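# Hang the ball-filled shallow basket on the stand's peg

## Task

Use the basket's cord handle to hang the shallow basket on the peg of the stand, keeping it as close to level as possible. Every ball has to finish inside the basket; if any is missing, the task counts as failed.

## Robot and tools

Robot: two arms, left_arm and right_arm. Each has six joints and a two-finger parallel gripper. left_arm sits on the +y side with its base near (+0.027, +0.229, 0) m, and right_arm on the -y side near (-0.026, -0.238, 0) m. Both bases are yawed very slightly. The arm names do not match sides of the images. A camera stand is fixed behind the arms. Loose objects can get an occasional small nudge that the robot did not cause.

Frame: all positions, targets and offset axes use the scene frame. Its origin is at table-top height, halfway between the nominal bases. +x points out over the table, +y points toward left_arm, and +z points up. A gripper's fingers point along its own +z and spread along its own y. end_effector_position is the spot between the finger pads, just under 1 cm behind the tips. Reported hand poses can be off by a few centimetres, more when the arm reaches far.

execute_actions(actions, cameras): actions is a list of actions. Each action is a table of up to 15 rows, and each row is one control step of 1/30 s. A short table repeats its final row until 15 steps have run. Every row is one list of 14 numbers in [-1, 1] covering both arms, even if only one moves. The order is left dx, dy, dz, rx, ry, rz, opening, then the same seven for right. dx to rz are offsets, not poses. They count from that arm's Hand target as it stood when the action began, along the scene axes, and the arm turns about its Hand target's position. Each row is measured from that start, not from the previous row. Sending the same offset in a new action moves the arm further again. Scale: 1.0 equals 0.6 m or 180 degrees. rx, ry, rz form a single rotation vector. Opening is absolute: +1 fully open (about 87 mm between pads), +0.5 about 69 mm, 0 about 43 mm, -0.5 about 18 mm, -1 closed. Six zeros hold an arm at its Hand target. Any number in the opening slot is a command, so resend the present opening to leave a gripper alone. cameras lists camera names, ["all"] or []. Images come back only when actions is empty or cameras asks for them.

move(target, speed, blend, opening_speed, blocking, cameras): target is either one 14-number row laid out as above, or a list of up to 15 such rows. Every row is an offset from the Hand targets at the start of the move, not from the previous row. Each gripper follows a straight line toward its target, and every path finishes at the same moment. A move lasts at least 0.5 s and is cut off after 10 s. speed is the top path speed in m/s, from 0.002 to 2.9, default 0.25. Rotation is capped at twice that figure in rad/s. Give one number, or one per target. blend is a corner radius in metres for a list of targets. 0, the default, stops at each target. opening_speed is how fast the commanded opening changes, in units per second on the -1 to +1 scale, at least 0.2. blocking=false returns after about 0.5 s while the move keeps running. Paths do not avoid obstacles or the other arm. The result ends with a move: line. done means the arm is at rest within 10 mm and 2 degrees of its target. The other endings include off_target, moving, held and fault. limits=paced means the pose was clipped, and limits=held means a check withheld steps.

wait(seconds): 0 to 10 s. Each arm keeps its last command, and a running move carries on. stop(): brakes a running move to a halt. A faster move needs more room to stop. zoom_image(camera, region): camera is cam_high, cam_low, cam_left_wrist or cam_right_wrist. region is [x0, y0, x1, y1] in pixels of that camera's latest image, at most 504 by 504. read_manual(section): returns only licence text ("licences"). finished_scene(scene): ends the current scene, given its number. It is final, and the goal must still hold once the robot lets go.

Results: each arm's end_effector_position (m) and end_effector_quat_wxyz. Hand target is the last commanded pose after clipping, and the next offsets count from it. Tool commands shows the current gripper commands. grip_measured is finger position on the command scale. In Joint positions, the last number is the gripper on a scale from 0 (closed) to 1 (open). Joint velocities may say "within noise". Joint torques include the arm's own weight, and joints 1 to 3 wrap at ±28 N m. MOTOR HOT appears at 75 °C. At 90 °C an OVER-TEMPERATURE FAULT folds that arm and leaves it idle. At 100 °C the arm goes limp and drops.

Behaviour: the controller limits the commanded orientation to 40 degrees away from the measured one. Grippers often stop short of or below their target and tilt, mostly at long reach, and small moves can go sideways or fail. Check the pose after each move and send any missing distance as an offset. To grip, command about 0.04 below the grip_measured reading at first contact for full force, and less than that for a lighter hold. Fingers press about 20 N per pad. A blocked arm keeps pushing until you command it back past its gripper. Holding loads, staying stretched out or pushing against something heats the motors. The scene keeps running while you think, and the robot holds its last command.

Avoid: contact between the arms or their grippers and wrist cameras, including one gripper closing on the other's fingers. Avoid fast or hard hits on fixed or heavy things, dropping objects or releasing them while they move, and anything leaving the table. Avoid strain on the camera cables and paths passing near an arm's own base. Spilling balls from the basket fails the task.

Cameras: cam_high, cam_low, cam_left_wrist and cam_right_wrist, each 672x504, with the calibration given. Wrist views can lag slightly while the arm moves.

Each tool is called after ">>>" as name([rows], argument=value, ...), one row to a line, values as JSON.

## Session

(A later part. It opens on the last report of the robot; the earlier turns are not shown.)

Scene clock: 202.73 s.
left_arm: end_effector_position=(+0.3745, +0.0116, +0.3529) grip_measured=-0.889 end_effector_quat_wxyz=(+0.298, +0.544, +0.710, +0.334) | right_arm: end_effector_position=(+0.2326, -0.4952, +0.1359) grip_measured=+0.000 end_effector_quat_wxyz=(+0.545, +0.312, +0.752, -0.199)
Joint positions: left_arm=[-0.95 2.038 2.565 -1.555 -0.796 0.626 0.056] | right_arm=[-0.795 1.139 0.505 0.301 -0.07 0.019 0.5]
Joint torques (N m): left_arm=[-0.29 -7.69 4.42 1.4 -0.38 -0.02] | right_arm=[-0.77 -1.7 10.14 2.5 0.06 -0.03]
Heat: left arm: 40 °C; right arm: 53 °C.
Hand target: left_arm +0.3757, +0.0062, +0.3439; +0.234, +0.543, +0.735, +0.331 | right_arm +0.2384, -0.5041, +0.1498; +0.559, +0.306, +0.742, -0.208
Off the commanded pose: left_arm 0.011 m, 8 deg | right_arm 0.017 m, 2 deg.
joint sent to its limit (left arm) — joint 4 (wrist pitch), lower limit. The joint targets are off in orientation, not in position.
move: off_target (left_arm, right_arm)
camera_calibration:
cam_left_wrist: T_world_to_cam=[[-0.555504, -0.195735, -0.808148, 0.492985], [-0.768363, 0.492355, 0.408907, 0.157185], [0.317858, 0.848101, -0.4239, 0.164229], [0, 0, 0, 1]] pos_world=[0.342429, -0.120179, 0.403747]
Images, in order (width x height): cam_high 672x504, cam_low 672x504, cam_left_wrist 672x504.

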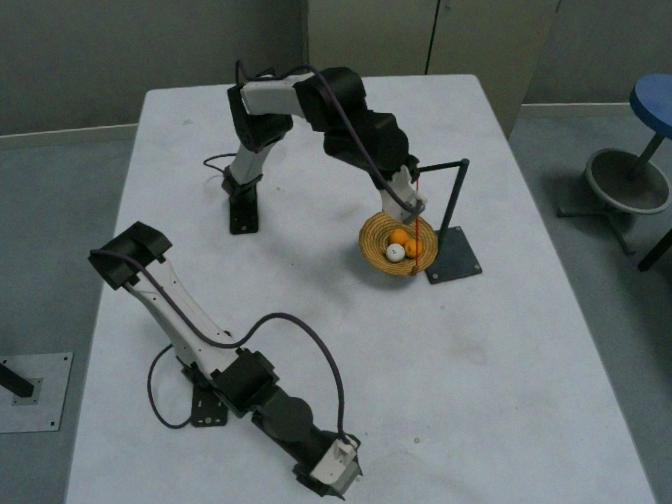

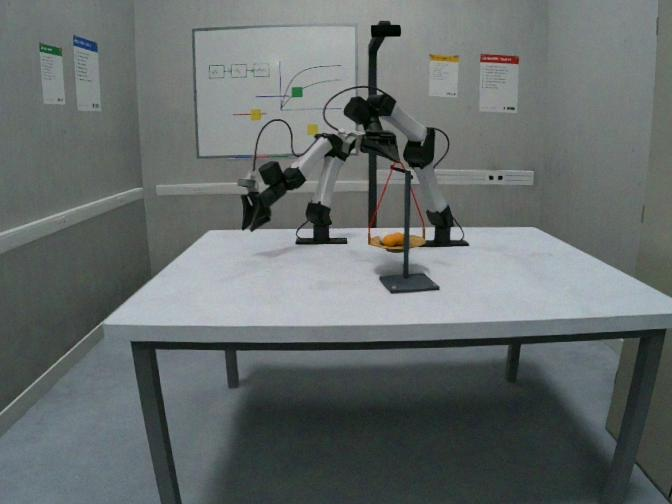

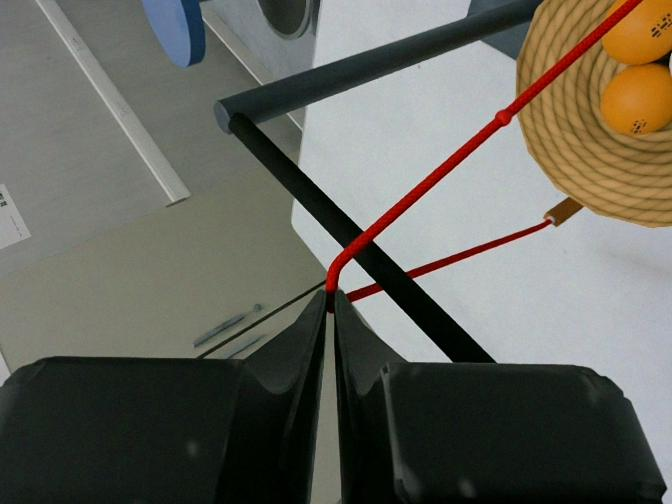

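>>> move(target=[0,0.015,-0.008,0,0,0,-1,0,0,0,0,0,0,0], speed=0.05, cameras=["cam_high","cam_low","cam_left_wrist"])

>>> zoom_image(camera="cam_low", region=[375, 145, 435, 195])

>>> zoom_image(camera="cam_low", region=[355, 145, 445, 265])

Scene clock: 212.83 s.
left_arm: end_effector_position=(+0.3749, +0.0121, +0.3404) grip_measured=-0.889 end_effector_quat_wxyz=(+0.279, +0.552, +0.712, +0.332) | right_arm: end_effector_position=(+0.2326, -0.4952, +0.1359) grip_measured=+0.000 end_effector_quat_wxyz=(+0.545, +0.312, +0.752, -0.199)
Joint positions: left_arm=[-0.944 2.038 2.521 -1.555 -0.782 0.618 0.056] | right_arm=[-0.795 1.139 0.505 0.301 -0.07 0.019 0.5]
Joint torques (N m): left_arm=[0.75 -9.69 4.45 1.34 -0.39 -0.01] | right_arm=[-0.7 -1.96 10.3 2.57 0.04 -0.06]
Heat: left arm: 40 °C; right arm: 53 °C.
Hand target: left_arm +0.3757, +0.0151, +0.3390; +0.234, +0.544, +0.735, +0.331 | right_arm +0.2384, -0.5041, +0.1498; +0.559, +0.306, +0.742, -0.208
Off the commanded pose: left_arm 0.003 m, 6 deg | right_arm 0.017 m, 2 deg.
joint sent to its limit (left arm) — joint 4 (wrist pitch), lower limit. The joint targets are off in orientation, not in position.
move: off_target (left_arm, right_arm)
camera_calibration:
cam_left_wrist: T_world_to_cam=[[-0.582269, -0.180949, -0.792604, 0.487789], [-0.755528, 0.480466, 0.445343, 0.145358], [0.300235, 0.858143, -0.416472, 0.162415], [0, 0, 0, 1]] pos_world=[0.345083, -0.12095, 0.389531]
Images, in order (width x height): cam_high 672x504, cam_low 672x504, cam_left_wrist 672x504.

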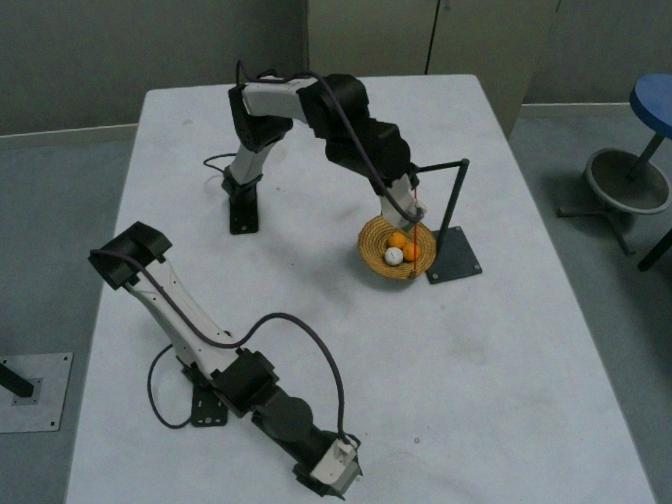

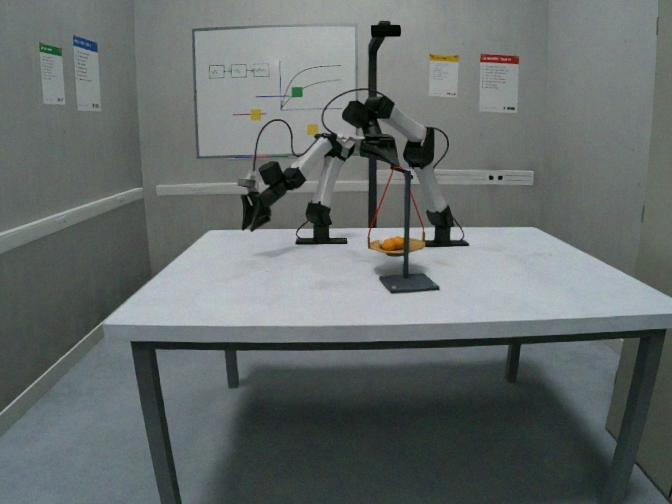

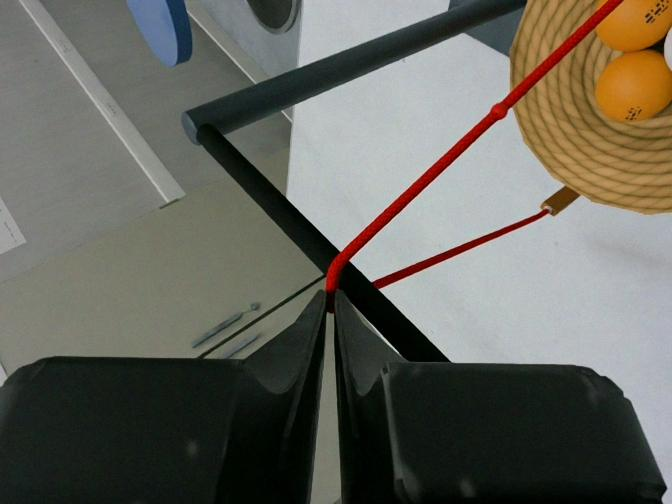

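Scaled by 8.400 from the camera's 672x504 image, which has a finer 960x720 frame.

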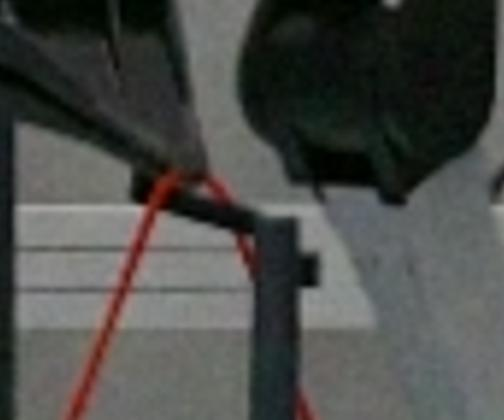

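Scaled by 4.200 from the camera's 672x504 image, which has a finer 960x720 frame.

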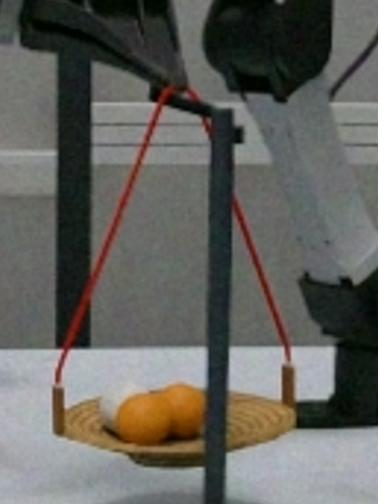

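>>> move(target=[0,0.014,0.002,0,0,0,-1,0,0,0,0,0,0,0], speed=0.04, cameras=["cam_high","cam_low"])

>>> zoom_image(camera="cam_low", region=[375, 145, 435, 195])

>>> zoom_image(camera="cam_high", region=[350, 150, 480, 290])

Scene clock: 222.67 s.
left_arm: end_effector_position=(+0.3757, +0.0131, +0.3381) grip_measured=-0.889 end_effector_quat_wxyz=(+0.275, +0.553, +0.713, +0.333) | right_arm: end_effector_position=(+0.2326, -0.4952, +0.1359) grip_measured=+0.000 end_effector_quat_wxyz=(+0.545, +0.312, +0.752, -0.199)
Joint positions: left_arm=[-0.94 2.038 2.513 -1.555 -0.78 0.618 0.056] | right_arm=[-0.795 1.139 0.505 0.301 -0.07 0.019 0.5]
Joint torques (N m): left_arm=[1.7 -11.45 3.51 1.32 -0.32 0.08] | right_arm=[-0.75 -2.15 10.24 2.62 -0.01 -0.03]
Heat: left arm: 41 °C; right arm: 53 °C.
Hand target: left_arm +0.3757, +0.0236, +0.3403; +0.234, +0.544, +0.735, +0.331 | right_arm +0.2384, -0.5041, +0.1498; +0.559, +0.306, +0.742, -0.208
Off the commanded pose: left_arm 0.011 m, 5 deg | right_arm 0.017 m, 2 deg.
joint sent to its limit (left arm) — joint 4 (wrist pitch), lower limit. The joint targets are off in orientation, not in position.
move: off_target (left_arm, right_arm)
Images, in order (width x height): cam_high 672x504, cam_low 672x504.

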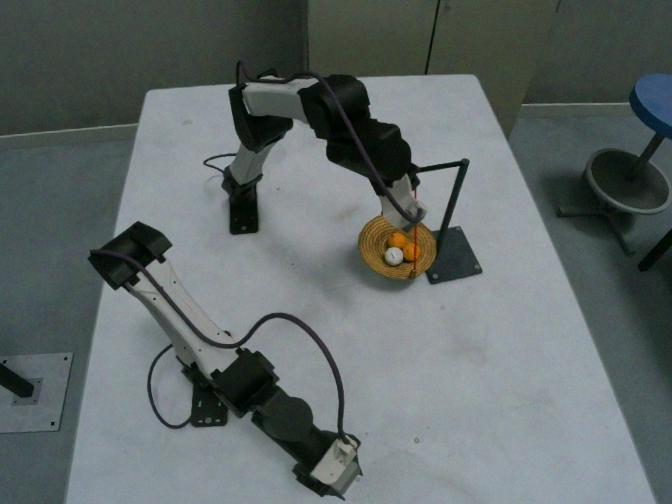

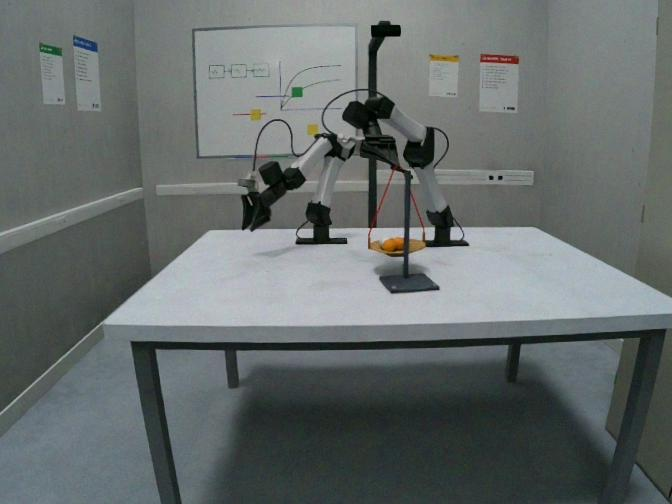

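Scaled by 8.400 from the camera's 672x504 image, which has a finer 960x720 frame.

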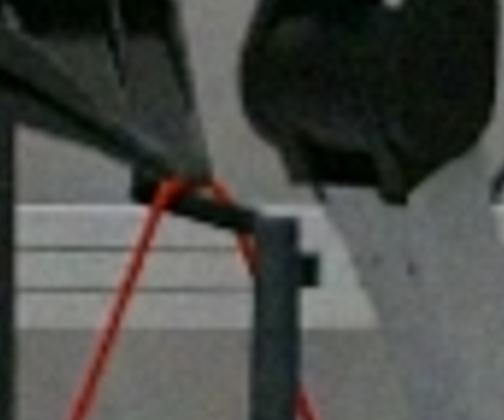

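Scaled by 3.600 from the camera's 672x504 image, which has a finer 960x720 frame.

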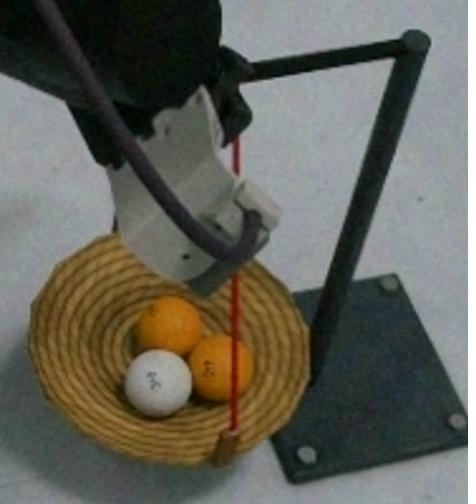

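>>> move([
  [0,-0.008,0.012,0,0,0,-1,0,0,0,0,0,0,0],
  [0,0.003,0.014,0,0,0,-1,0,0,0,0,0,0,0],
], speed=0.04, cameras=["cam_low","cam_left_wrist"])

>>> zoom_image(camera="cam_low", region=[375, 145, 435, 195])

>>> zoom_image(camera="cam_left_wrist", region=[220, 150, 460, 360])

Scene clock: 231.23 s.
left_arm: end_effector_position=(+0.3759, +0.0132, +0.3384) grip_measured=-0.889 end_effector_quat_wxyz=(+0.273, +0.556, +0.710, +0.334) | right_arm: end_effector_position=(+0.2326, -0.4952, +0.1359) grip_measured=+0.000 end_effector_quat_wxyz=(+0.545, +0.312, +0.752, -0.199)
Joint positions: left_arm=[-0.94 2.038 2.513 -1.555 -0.78 0.629 0.056] | right_arm=[-0.795 1.139 0.505 0.301 -0.07 0.019 0.5]
Joint torques (N m): left_arm=[1.74 -12.08 5.04 1.32 -0.35 0.18] | right_arm=[-0.8 -2.22 10.22 2.58 0.11 -0.09]
Heat: left arm: 43 °C; right arm: 53 °C.
Hand target: left_arm +0.3757, +0.0254, +0.3487; +0.234, +0.543, +0.735, +0.331 | right_arm +0.2384, -0.5041, +0.1498; +0.559, +0.306, +0.742, -0.208
Off the commanded pose: left_arm 0.016 m, 6 deg | right_arm 0.017 m, 2 deg.
joint sent to its limit (left arm) — joint 4 (wrist pitch), lower limit. The joint targets are off in orientation, not in position.
move: off_target (left_arm, right_arm)
camera_calibration:
cam_left_wrist: T_world_to_cam=[[-0.589356, -0.168123, -0.790186, 0.488688], [-0.750041, 0.477281, 0.457865, 0.1403], [0.300163, 0.862518, -0.407388, 0.157137], [0, 0, 0, 1]] pos_world=[0.346075, -0.120336, 0.385932]
Images, in order (width x height): cam_low 672x504, cam_left_wrist 672x504.

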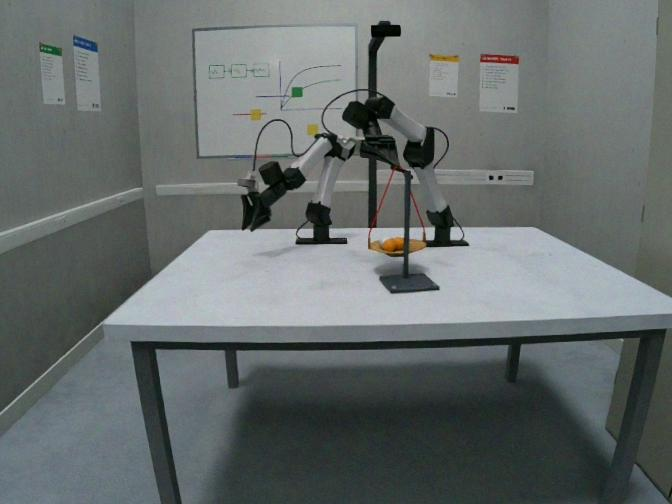

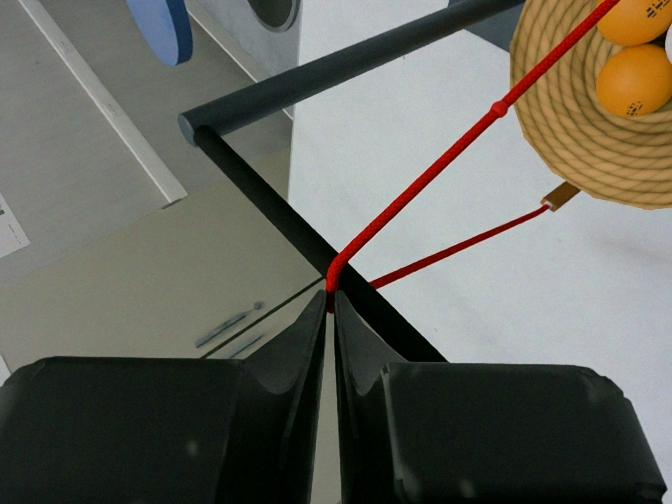

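Scaled by 8.400 from the camera's 672x504 image, which has a finer 960x720 frame.

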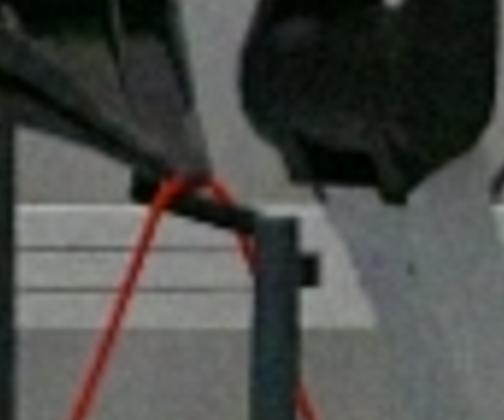

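Scaled by 2.100 from the camera's 672x504 image, which has a finer 960x720 frame.

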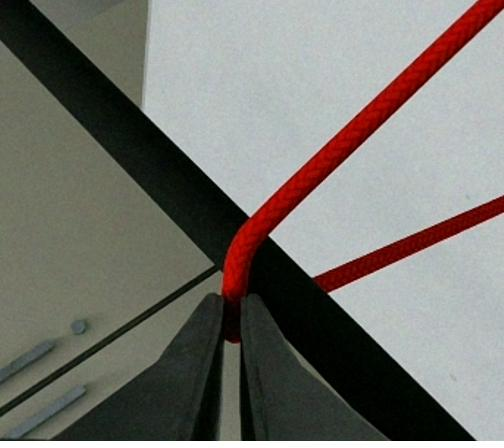

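>>> move([
  [0,0.005,0.02,0,0,0,-1,0,0,0,0,0,0,0],
], speed=0.05, cameras=["cam_low"])

>>> zoom_image(camera="cam_low", region=[375, 145, 435, 195])

Scene clock: 236.07 s.
left_arm: end_effector_position=(+0.3794, +0.0179, +0.3392) grip_measured=-0.889 end_effector_quat_wxyz=(+0.267, +0.561, +0.706, +0.340) | right_arm: end_effector_position=(+0.2326, -0.4952, +0.1359) grip_measured=+0.000 end_effector_quat_wxyz=(+0.545, +0.312, +0.752, -0.199)
Joint positions: left_arm=[-0.927 2.038 2.513 -1.555 -0.78 0.655 0.056] | right_arm=[-0.795 1.139 0.505 0.301 -0.07 0.019 0.5]
Joint torques (N m): left_arm=[0.91 -13.04 7.15 1.32 -0.38 0.21] | right_arm=[-0.79 -2.1 10.33 2.59 0.1 -0.09]
Heat: left arm: 45 °C; right arm: 54 °C.
Hand target: left_arm +0.3757, +0.0285, +0.3607; +0.234, +0.543, +0.735, +0.331 | right_arm +0.2384, -0.5041, +0.1498; +0.559, +0.306, +0.742, -0.208
Off the commanded pose: left_arm 0.024 m, 5 deg | right_arm 0.017 m, 2 deg.
joint sent to its limit (left arm) — joint 4 (wrist pitch), lower limit. The joint targets are off in orientation, not in position.
move: off_target (left_arm, right_arm)
Images, in order (width x height): cam_low 672x504.

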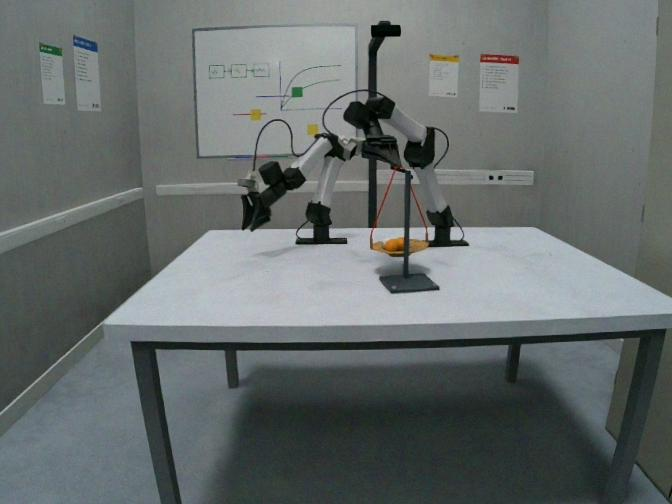

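Scaled by 8.400 from the camera's 672x504 image, which has a finer 960x720 frame.

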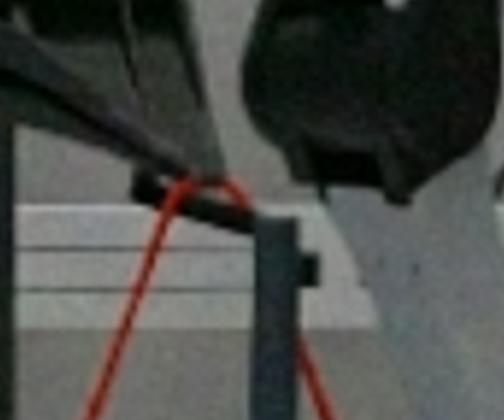

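>>> move(target=[0.003,-0.011,-0.048,0,0,0,-1,0,0,0,0,0,0,0], speed=0.05, cameras=["cam_low","cam_left_wrist"])

>>> zoom_image(camera="cam_low", region=[375, 145, 435, 195])

Scene clock: 245.90 s.
left_arm: end_effector_position=(+0.3791, +0.0183, +0.3368) grip_measured=-0.889 end_effector_quat_wxyz=(+0.269, +0.549, +0.715, +0.340) | right_arm: end_effector_position=(+0.2326, -0.4952, +0.1359) grip_measured=+0.000 end_effector_quat_wxyz=(+0.545, +0.312, +0.752, -0.199)
Joint positions: left_arm=[-0.927 2.038 2.502 -1.552 -0.788 0.621 0.056] | right_arm=[-0.795 1.139 0.505 0.301 -0.07 0.019 0.5]
Joint torques (N m): left_arm=[0.88 -10.33 3.47 1.27 -0.21 -0.13] | right_arm=[-0.96 -1.8 10.11 2.6 0.08 -0.03]
Heat: left arm: 48 °C; right arm: 54 °C.
Hand target: left_arm +0.3775, +0.0219, +0.3318; +0.234, +0.543, +0.735, +0.331 | right_arm +0.2384, -0.5041, +0.1498; +0.559, +0.306, +0.742, -0.208
Off the commanded pose: left_arm 0.006 m, 5 deg | right_arm 0.017 m, 2 deg.
joint sent to its limit (left arm) — joint 4 (wrist pitch), lower limit. The joint targets are off in orientation, not in position.
move: off_target (left_arm, right_arm)
camera_calibration:
cam_left_wrist: T_world_to_cam=[[-0.583808, -0.176953, -0.792373, 0.488935], [-0.761077, 0.459129, 0.458217, 0.14535], [0.282719, 0.870568, -0.402718, 0.155988], [0, 0, 0, 1]] pos_world=[0.351966, -0.116013, 0.383636]
Images, in order (width x height): cam_low 672x504, cam_left_wrist 672x504.

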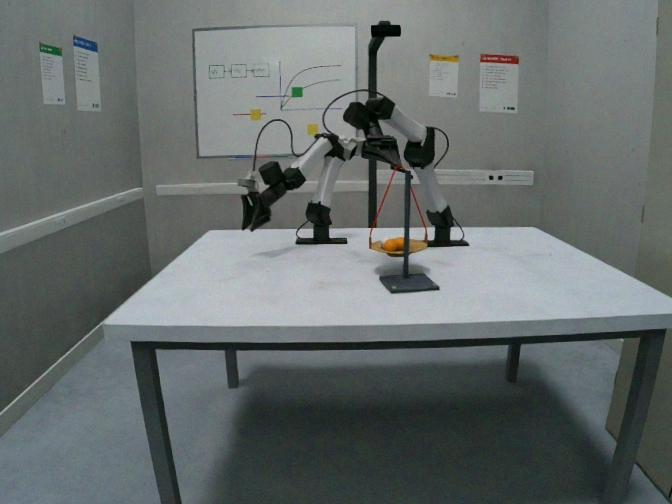

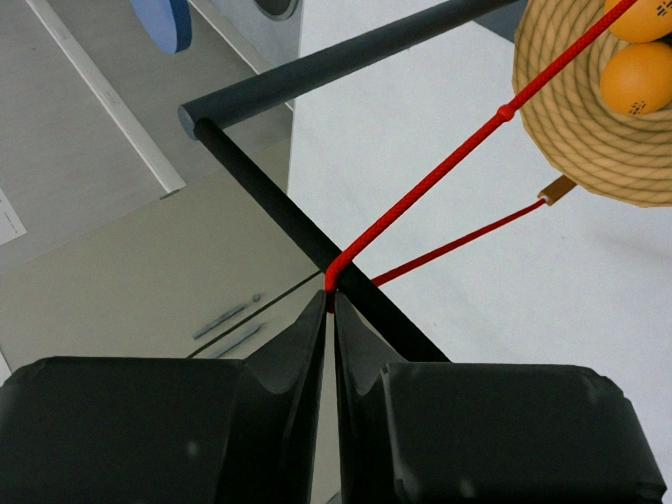

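Scaled by 8.400 from the camera's 672x504 image, which has a finer 960x720 frame.

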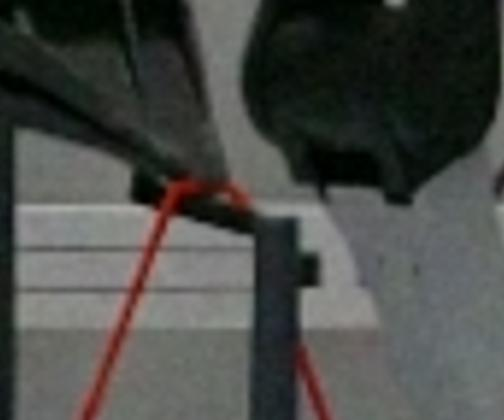

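>>> move(target=[0,0,0.006,0,0,0,-0.74,0,0,0,0,0,0,0], speed=0.03, opening_speed=0.3, cameras=["cam_low","cam_left_wrist"])

>>> zoom_image(camera="cam_low", region=[375, 145, 435, 195])

>>> zoom_image(camera="cam_left_wrist", region=[220, 150, 460, 360])

Scene clock: 252.40 s.
left_arm: end_effector_position=(+0.3800, +0.0187, +0.3382) grip_measured=-0.741 end_effector_quat_wxyz=(+0.272, +0.546, +0.714, +0.343) | right_arm: end_effector_position=(+0.2326, -0.4952, +0.1359) grip_measured=+0.000 end_effector_quat_wxyz=(+0.545, +0.312, +0.752, -0.199)
Joint positions: left_arm=[-0.927 2.038 2.502 -1.547 -0.797 0.621 0.13] | right_arm=[-0.795 1.139 0.505 0.301 -0.07 0.019 0.5]
Joint torques (N m): left_arm=[0.79 -10.48 4.26 1.23 -0.13 -0.05] | right_arm=[-0.91 -1.83 10.28 2.6 0.01 -0.07]
Heat: left arm: 49 °C; right arm: 54 °C.
Hand target: left_arm +0.3775, +0.0219, +0.3355; +0.234, +0.543, +0.735, +0.331 | right_arm +0.2384, -0.5041, +0.1498; +0.559, +0.306, +0.742, -0.208
Off the commanded pose: left_arm 0.005 m, 5 deg | right_arm 0.017 m, 2 deg.
joint sent to its limit (left arm) — joint 4 (wrist pitch), lower limit. The joint targets are off in orientation, not in position.
move: off_target (left_arm, right_arm)
camera_calibration:
cam_left_wrist: T_world_to_cam=[[-0.575785, -0.178564, -0.797863, 0.489452], [-0.767141, 0.455508, 0.451671, 0.149801], [0.282782, 0.872139, -0.399259, 0.154759], [0, 0, 0, 1]] pos_world=[0.352975, -0.115809, 0.384644]
Images, in order (width x height): cam_low 672x504, cam_left_wrist 672x504.

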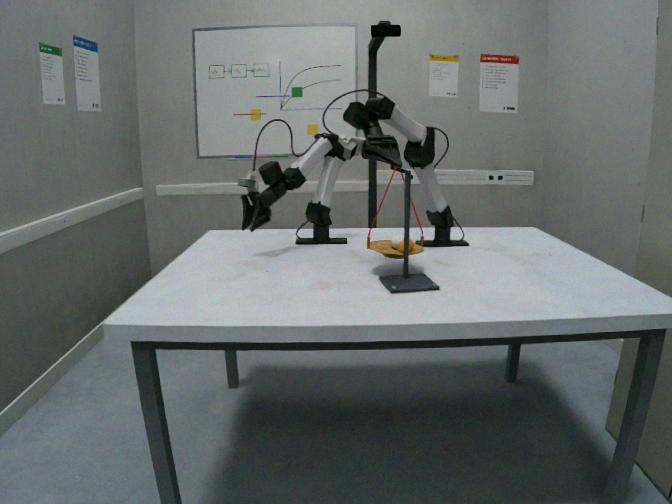

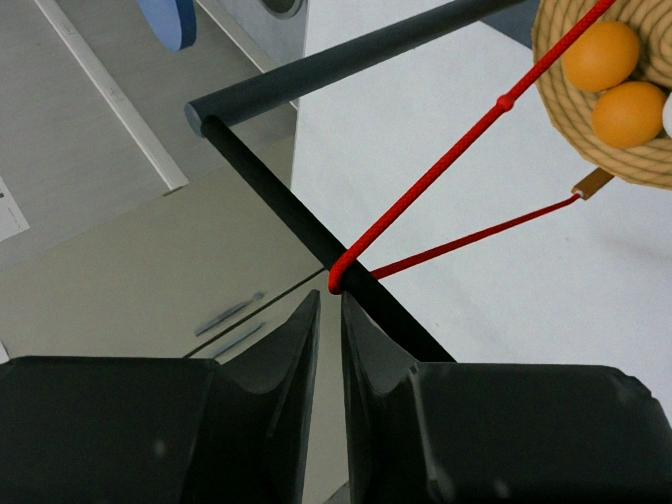

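Scaled by 8.400 from the camera's 672x504 image, which has a finer 960x720 frame.

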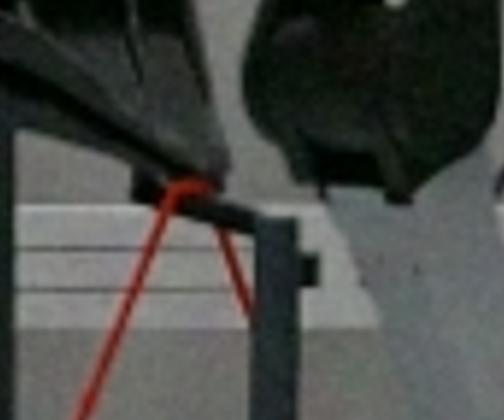

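Scaled by 2.100 from the camera's 672x504 image, which has a finer 960x720 frame.

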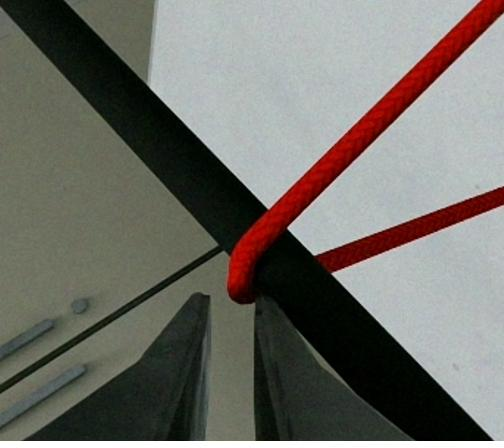

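>>> move(target=[-0.03,-0.005,0.012,0,0,0,-0.74,0,0,0,0,0,0,0], speed=0.04, cameras=["cam_low","cam_left_wrist"])

>>> zoom_image(camera="cam_low", region=[355, 145, 445, 265])

Scene clock: 258.37 s.
left_arm: end_effector_position=(+0.3715, +0.0167, +0.3382) grip_measured=-0.741 end_effector_quat_wxyz=(+0.273, +0.547, +0.710, +0.349) | right_arm: end_effector_position=(+0.2326, -0.4952, +0.1359) grip_measured=+0.000 end_effector_quat_wxyz=(+0.545, +0.312, +0.752, -0.199)
Joint positions: left_arm=[-0.953 2.01 2.45 -1.539 -0.819 0.602 0.13] | right_arm=[-0.795 1.139 0.505 0.301 -0.07 0.019 0.5]
Joint torques (N m): left_arm=[-0.87 -12.53 3.95 1.12 -0.15 -0.14] | right_arm=[-0.79 -2.03 10.26 2.6 0.06 0.01]
Heat: left arm: 49 °C; right arm: 54 °C.
Hand target: left_arm +0.3595, +0.0189, +0.3427; +0.234, +0.543, +0.735, +0.331 | right_arm +0.2384, -0.5041, +0.1498; +0.559, +0.306, +0.742, -0.208
Off the commanded pose: left_arm 0.013 m, 6 deg | right_arm 0.017 m, 2 deg.
joint sent to its limit (left arm) — joint 4 (wrist pitch), lower limit. The joint targets are off in orientation, not in position.
move: off_target (left_arm, right_arm)
camera_calibration:
cam_left_wrist: T_world_to_cam=[[-0.568991, -0.168334, -0.80493, 0.483897], [-0.769645, 0.453773, 0.449151, 0.145904], [0.289649, 0.875073, -0.38775, 0.152385], [0, 0, 0, 1]] pos_world=[0.343489, -0.118099, 0.383057]
Images, in order (width x height): cam_low 672x504, cam_left_wrist 672x504.

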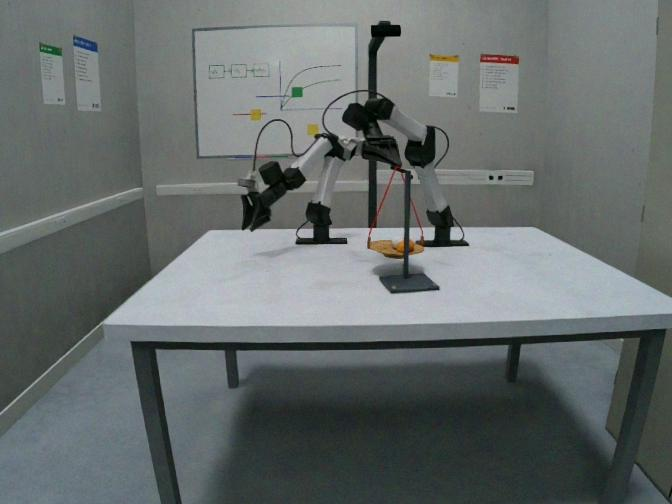

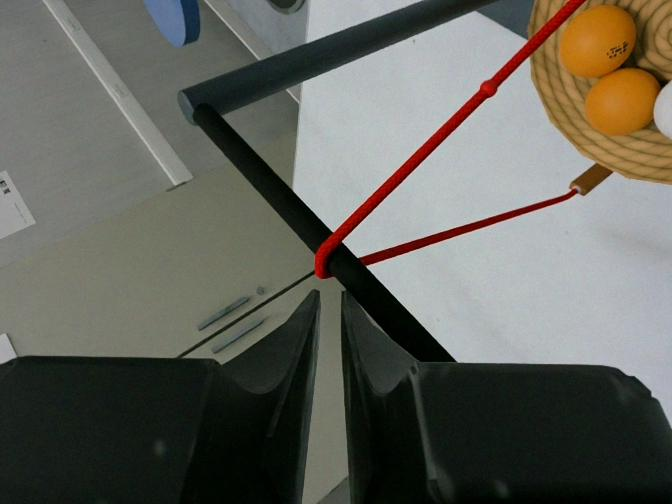

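Scaled by 4.200 from the camera's 672x504 image, which has a finer 960x720 frame.

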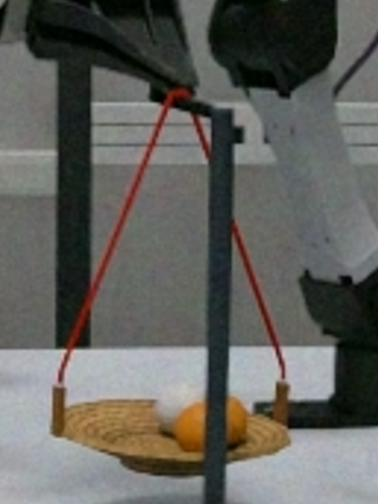

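>>> move([
  [-0.02,0.0,0.04,0,0,0,-0.74,0,0,0,0,0,0,0],
  [-0.12,0.15,0.12,0,0,0,-0.74,0,0,0,0,0,0,0],
], speed=0.12, blend=0.01, cameras=["cam_high","cam_low","cam_left_wrist"])

>>> zoom_image(camera="cam_low", region=[355, 145, 445, 265])

>>> zoom_image(camera="cam_high", region=[350, 150, 490, 290])

Scene clock: 264.97 s.
left_arm: end_effector_position=(+0.2909, +0.1044, +0.4128) grip_measured=-0.740 end_effector_quat_wxyz=(+0.347, +0.547, +0.684, +0.335) | right_arm: end_effector_position=(+0.2326, -0.4952, +0.1359) grip_measured=+0.000 end_effector_quat_wxyz=(+0.545, +0.312, +0.752, -0.199)
Joint positions: left_arm=[-1.007 1.533 2.162 -1.548 -0.833 0.672 0.13] | right_arm=[-0.795 1.139 0.505 0.301 -0.07 0.019 0.5]
Joint torques (N m): left_arm=[-0.29 -5.49 3.79 1.49 -0.49 0.15] | right_arm=[-0.95 -2.11 10.22 2.59 0.06 -0.06]
Heat: left arm: 50 °C; right arm: 54 °C.
Hand target: left_arm +0.2875, +0.1088, +0.4146; +0.234, +0.544, +0.735, +0.331 | right_arm +0.2384, -0.5041, +0.1498; +0.559, +0.306, +0.742, -0.208
Off the commanded pose: left_arm 0.006 m, 14 deg | right_arm 0.017 m, 2 deg.
joint sent to its limit (left arm) — joint 4 (wrist pitch), lower limit. The joint targets are off in orientation, not in position.
move: off_target (left_arm, right_arm)
camera_calibration:
cam_left_wrist: T_world_to_cam=[[-0.497335, -0.19004, -0.846488, 0.511471], [-0.766854, 0.552573, 0.326494, 0.0500613], [0.405699, 0.81151, -0.420547, 0.114371], [0, 0, 0, 1]] pos_world=[0.246362, -0.0232757, 0.464708]
Images, in order (width x height): cam_high 672x504, cam_low 672x504, cam_left_wrist 672x504.

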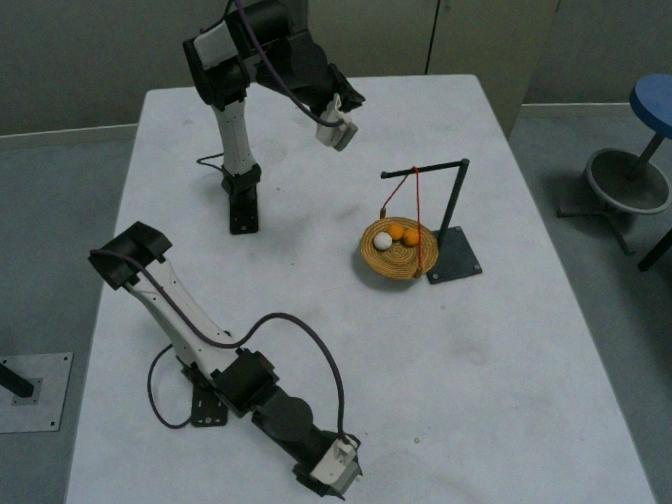

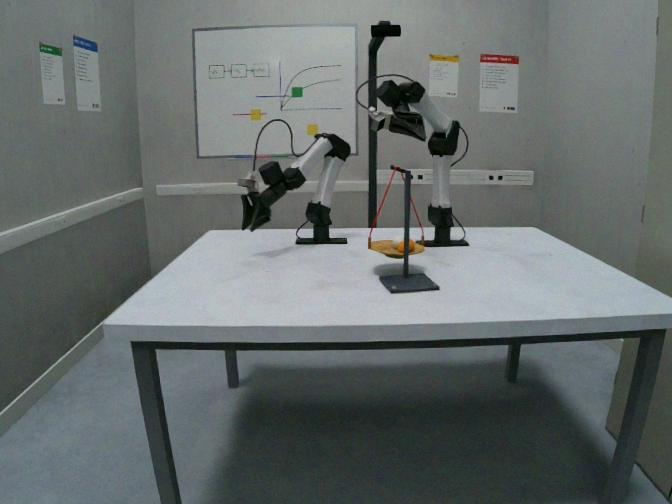

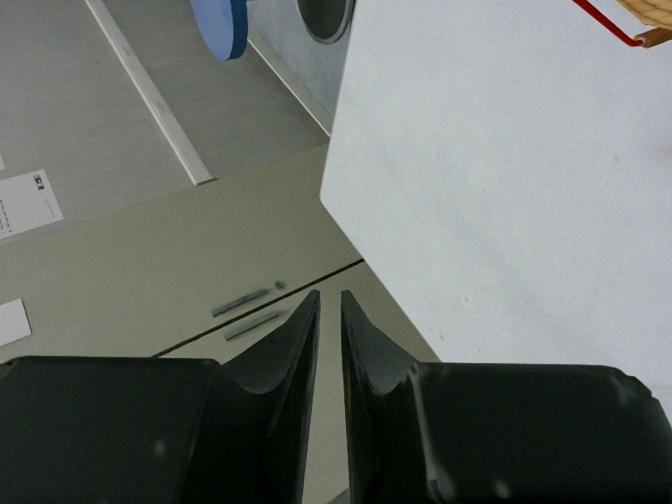

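Scaled by 4.200 from the camera's 672x504 image, which has a finer 960x720 frame.

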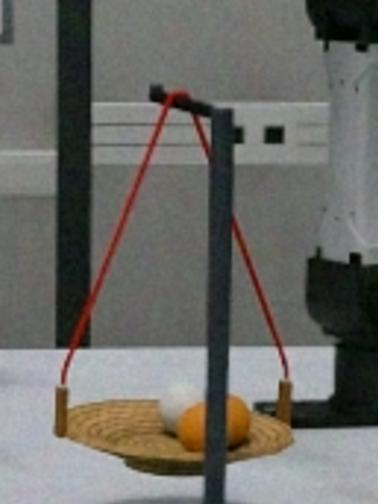

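Scaled by 3.600 from the camera's 672x504 image, which has a finer 960x720 frame.

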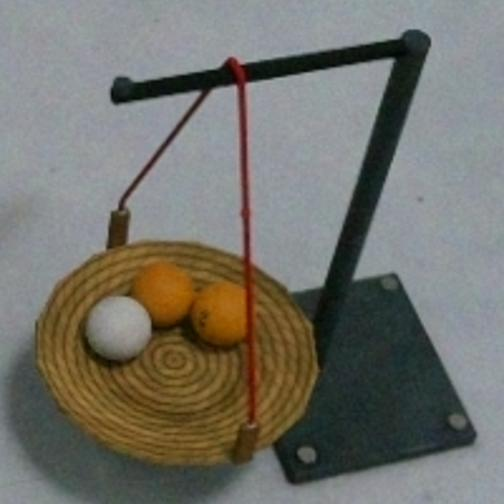

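>>> move(target=[-0.0325,0.01,-0.391,-0.45,-0.1569,0.0697,-0.2,0,0,0,0,0,0,0], speed=0.2, cameras=["cam_high","cam_low","cam_left_wrist"])

Scene clock: 292.43 s.
left_arm: end_effector_position=(+0.2679, +0.1159, +0.1816) grip_measured=-0.200 end_effector_quat_wxyz=(+0.648, +0.103, +0.751, -0.077) | right_arm: end_effector_position=(+0.2326, -0.4952, +0.1360) grip_measured=+0.000 end_effector_quat_wxyz=(+0.546, +0.312, +0.752, -0.199)
Joint positions: left_arm=[-0.777 0.458 0.342 -0.052 -0.482 -0.062 0.4] | right_arm=[-0.795 1.139 0.505 0.302 -0.07 0.019 0.5]
Joint torques (N m): left_arm=[0.75 0.59 6.05 2.44 0.07 -0.05] | right_arm=[-0.85 -2.15 10.17 2.54 0.11 -0.15]
Heat: left arm: 43 °C; right arm: 55 °C.
Hand target: left_arm +0.2681, +0.1148, +0.1801; +0.650, +0.098, +0.749, -0.086 | right_arm +0.2384, -0.5041, +0.1499; +0.559, +0.306, +0.742, -0.208
Off the commanded pose: left_arm 0.002 m, 1 deg | right_arm 0.017 m, 2 deg.
move: off_target (right_arm)
camera_calibration:
cam_left_wrist: T_world_to_cam=[[-0.234646, -0.972064, -0.00569182, 0.174088], [-0.836329, 0.204859, -0.508514, 0.312191], [0.495475, -0.114561, -0.861035, 0.180414], [0, 0, 0, 1]] pos_world=[0.212553, 0.125938, 0.315087]
Images, in order (width x height): cam_high 672x504, cam_low 672x504, cam_left_wrist 672x504.

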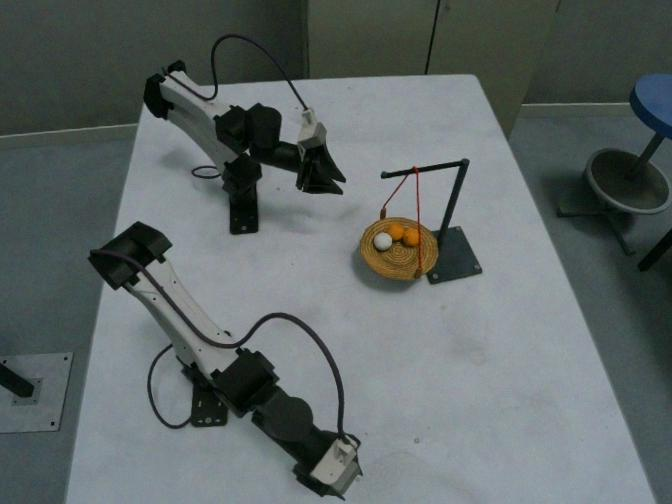

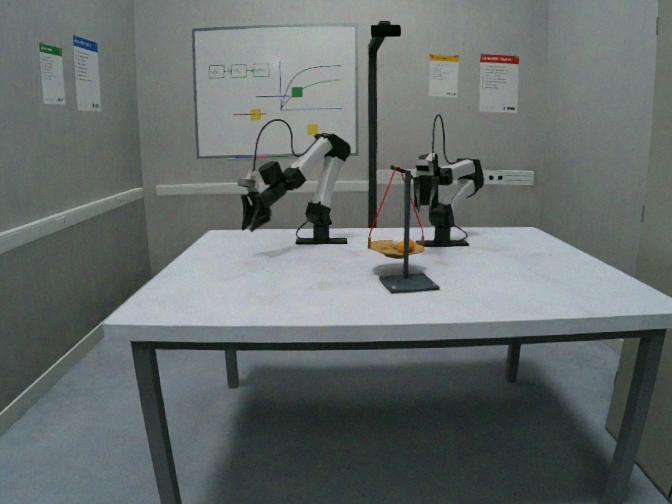

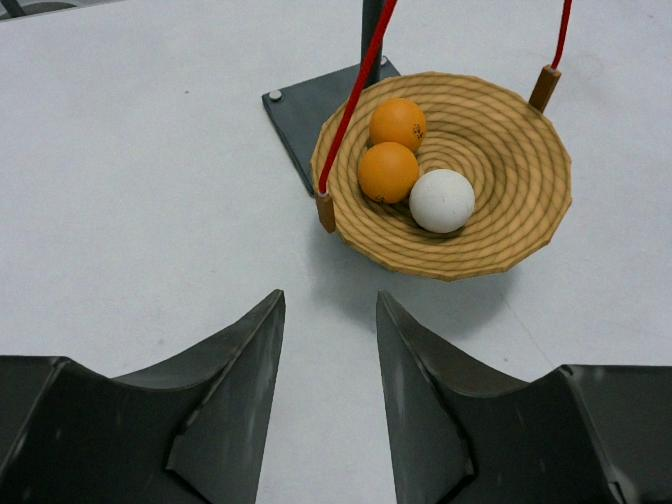

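>>> move(target=[0.14,-0.048,-0.018,0,0,0,-0.2,0,0,0,0,0,0,0], speed=0.12, cameras=["cam_low","cam_left_wrist"])

>>> zoom_image(camera="cam_low", region=[355, 145, 445, 265])

Scene clock: 299.93 s.
left_arm: end_effector_position=(+0.3444, +0.0902, +0.1547) grip_measured=-0.200 end_effector_quat_wxyz=(+0.637, +0.098, +0.761, -0.080) | right_arm: end_effector_position=(+0.2326, -0.4952, +0.1360) grip_measured=+0.000 end_effector_quat_wxyz=(+0.546, +0.312, +0.752, -0.199)
Joint positions: left_arm=[-0.593 1.009 0.376 0.447 -0.3 -0.052 0.4] | right_arm=[-0.795 1.139 0.505 0.302 -0.07 0.019 0.5]
Joint torques (N m): left_arm=[0.75 -0.98 9.43 2.53 0.09 0.21] | right_arm=[-0.88 -2 10.02 2.55 0.12 -0.07]
Heat: left arm: 41 °C; right arm: 55 °C.
Hand target: left_arm +0.3521, +0.0860, +0.1693; +0.650, +0.098, +0.749, -0.086 | right_arm +0.2384, -0.5041, +0.1499; +0.559, +0.306, +0.742, -0.208
Off the commanded pose: left_arm 0.017 m, 2 deg | right_arm 0.017 m, 2 deg.
move: off_target (left_arm, right_arm)
camera_calibration:
cam_left_wrist: T_world_to_cam=[[-0.23074, -0.972987, 0.00749966, 0.16346], [-0.852212, 0.198367, -0.484133, 0.370026], [0.469567, -0.1181, -0.874962, 0.12782], [0, 0, 0, 1]] pos_world=[0.293037, 0.100739, 0.289754]
Images, in order (width x height): cam_low 672x504, cam_left_wrist 672x504.

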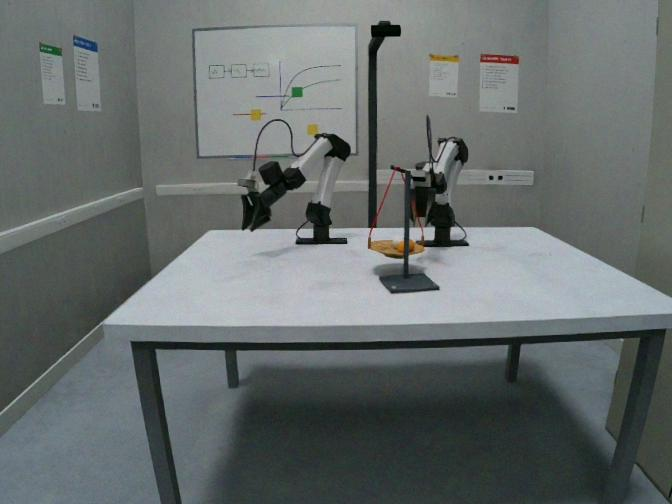

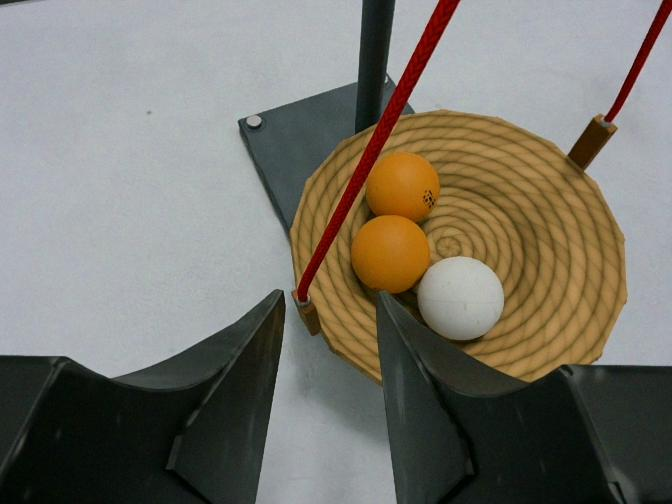

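Scaled by 4.200 from the camera's 672x504 image, which has a finer 960x720 frame.

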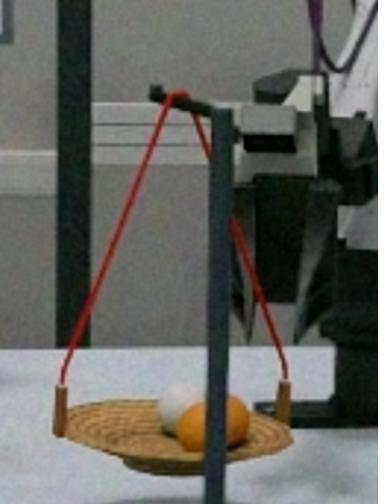

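>>> move(target=[0.055,-0.015,0.008,0,0,0,-0.2,0,0,0,0,0,0,0], speed=0.06, cameras=["cam_low","cam_left_wrist"])

>>> zoom_image(camera="cam_low", region=[355, 145, 445, 265])

Scene clock: 307.63 s.
left_arm: end_effector_position=(+0.3768, +0.0809, +0.1611) grip_measured=-0.200 end_effector_quat_wxyz=(+0.637, +0.097, +0.760, -0.081) | right_arm: end_effector_position=(+0.2326, -0.4952, +0.1360) grip_measured=+0.000 end_effector_quat_wxyz=(+0.546, +0.312, +0.752, -0.199)
Joint positions: left_arm=[-0.55 1.175 0.479 0.515 -0.258 -0.046 0.4] | right_arm=[-0.795 1.139 0.505 0.302 -0.07 0.019 0.5]
Joint torques (N m): left_arm=[0.75 -2.04 9.25 2.55 0.11 0.22] | right_arm=[-0.66 -1.88 10.02 2.59 0.03 -0.09]
Heat: left arm: 41 °C; right arm: 55 °C.
Hand target: left_arm +0.3851, +0.0770, +0.1741; +0.650, +0.098, +0.749, -0.086 | right_arm +0.2384, -0.5041, +0.1499; +0.559, +0.306, +0.742, -0.208
Off the commanded pose: left_arm 0.016 m, 2 deg | right_arm 0.017 m, 2 deg.
move: off_target (left_arm, right_arm)
camera_calibration:
cam_left_wrist: T_world_to_cam=[[-0.230295, -0.973064, 0.0105473, 0.16124], [-0.851612, 0.196283, -0.486035, 0.402778], [0.470872, -0.120914, -0.873876, 0.116601], [0, 0, 0, 1]] pos_world=[0.325239, 0.0919372, 0.295958]
Images, in order (width x height): cam_low 672x504, cam_left_wrist 672x504.

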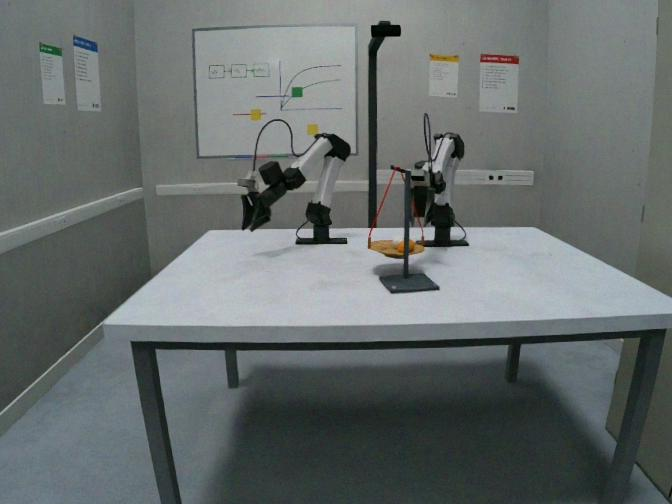

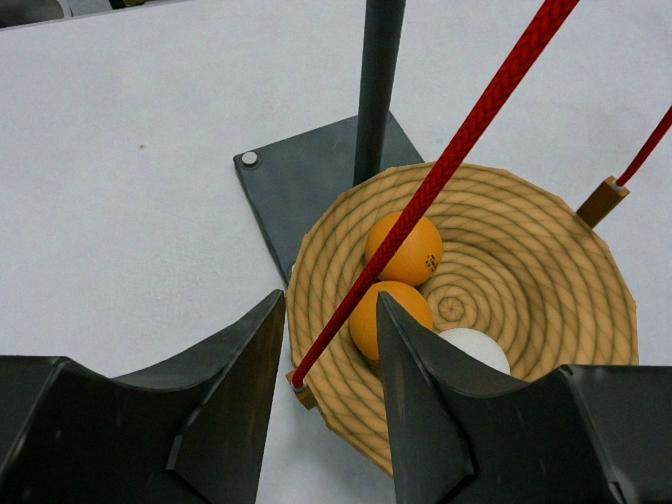

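Scaled by 4.200 from the camera's 672x504 image, which has a finer 960x720 frame.

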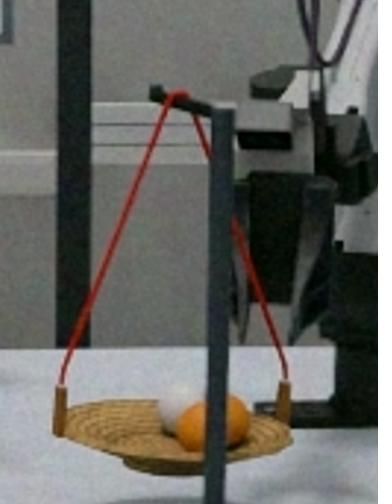

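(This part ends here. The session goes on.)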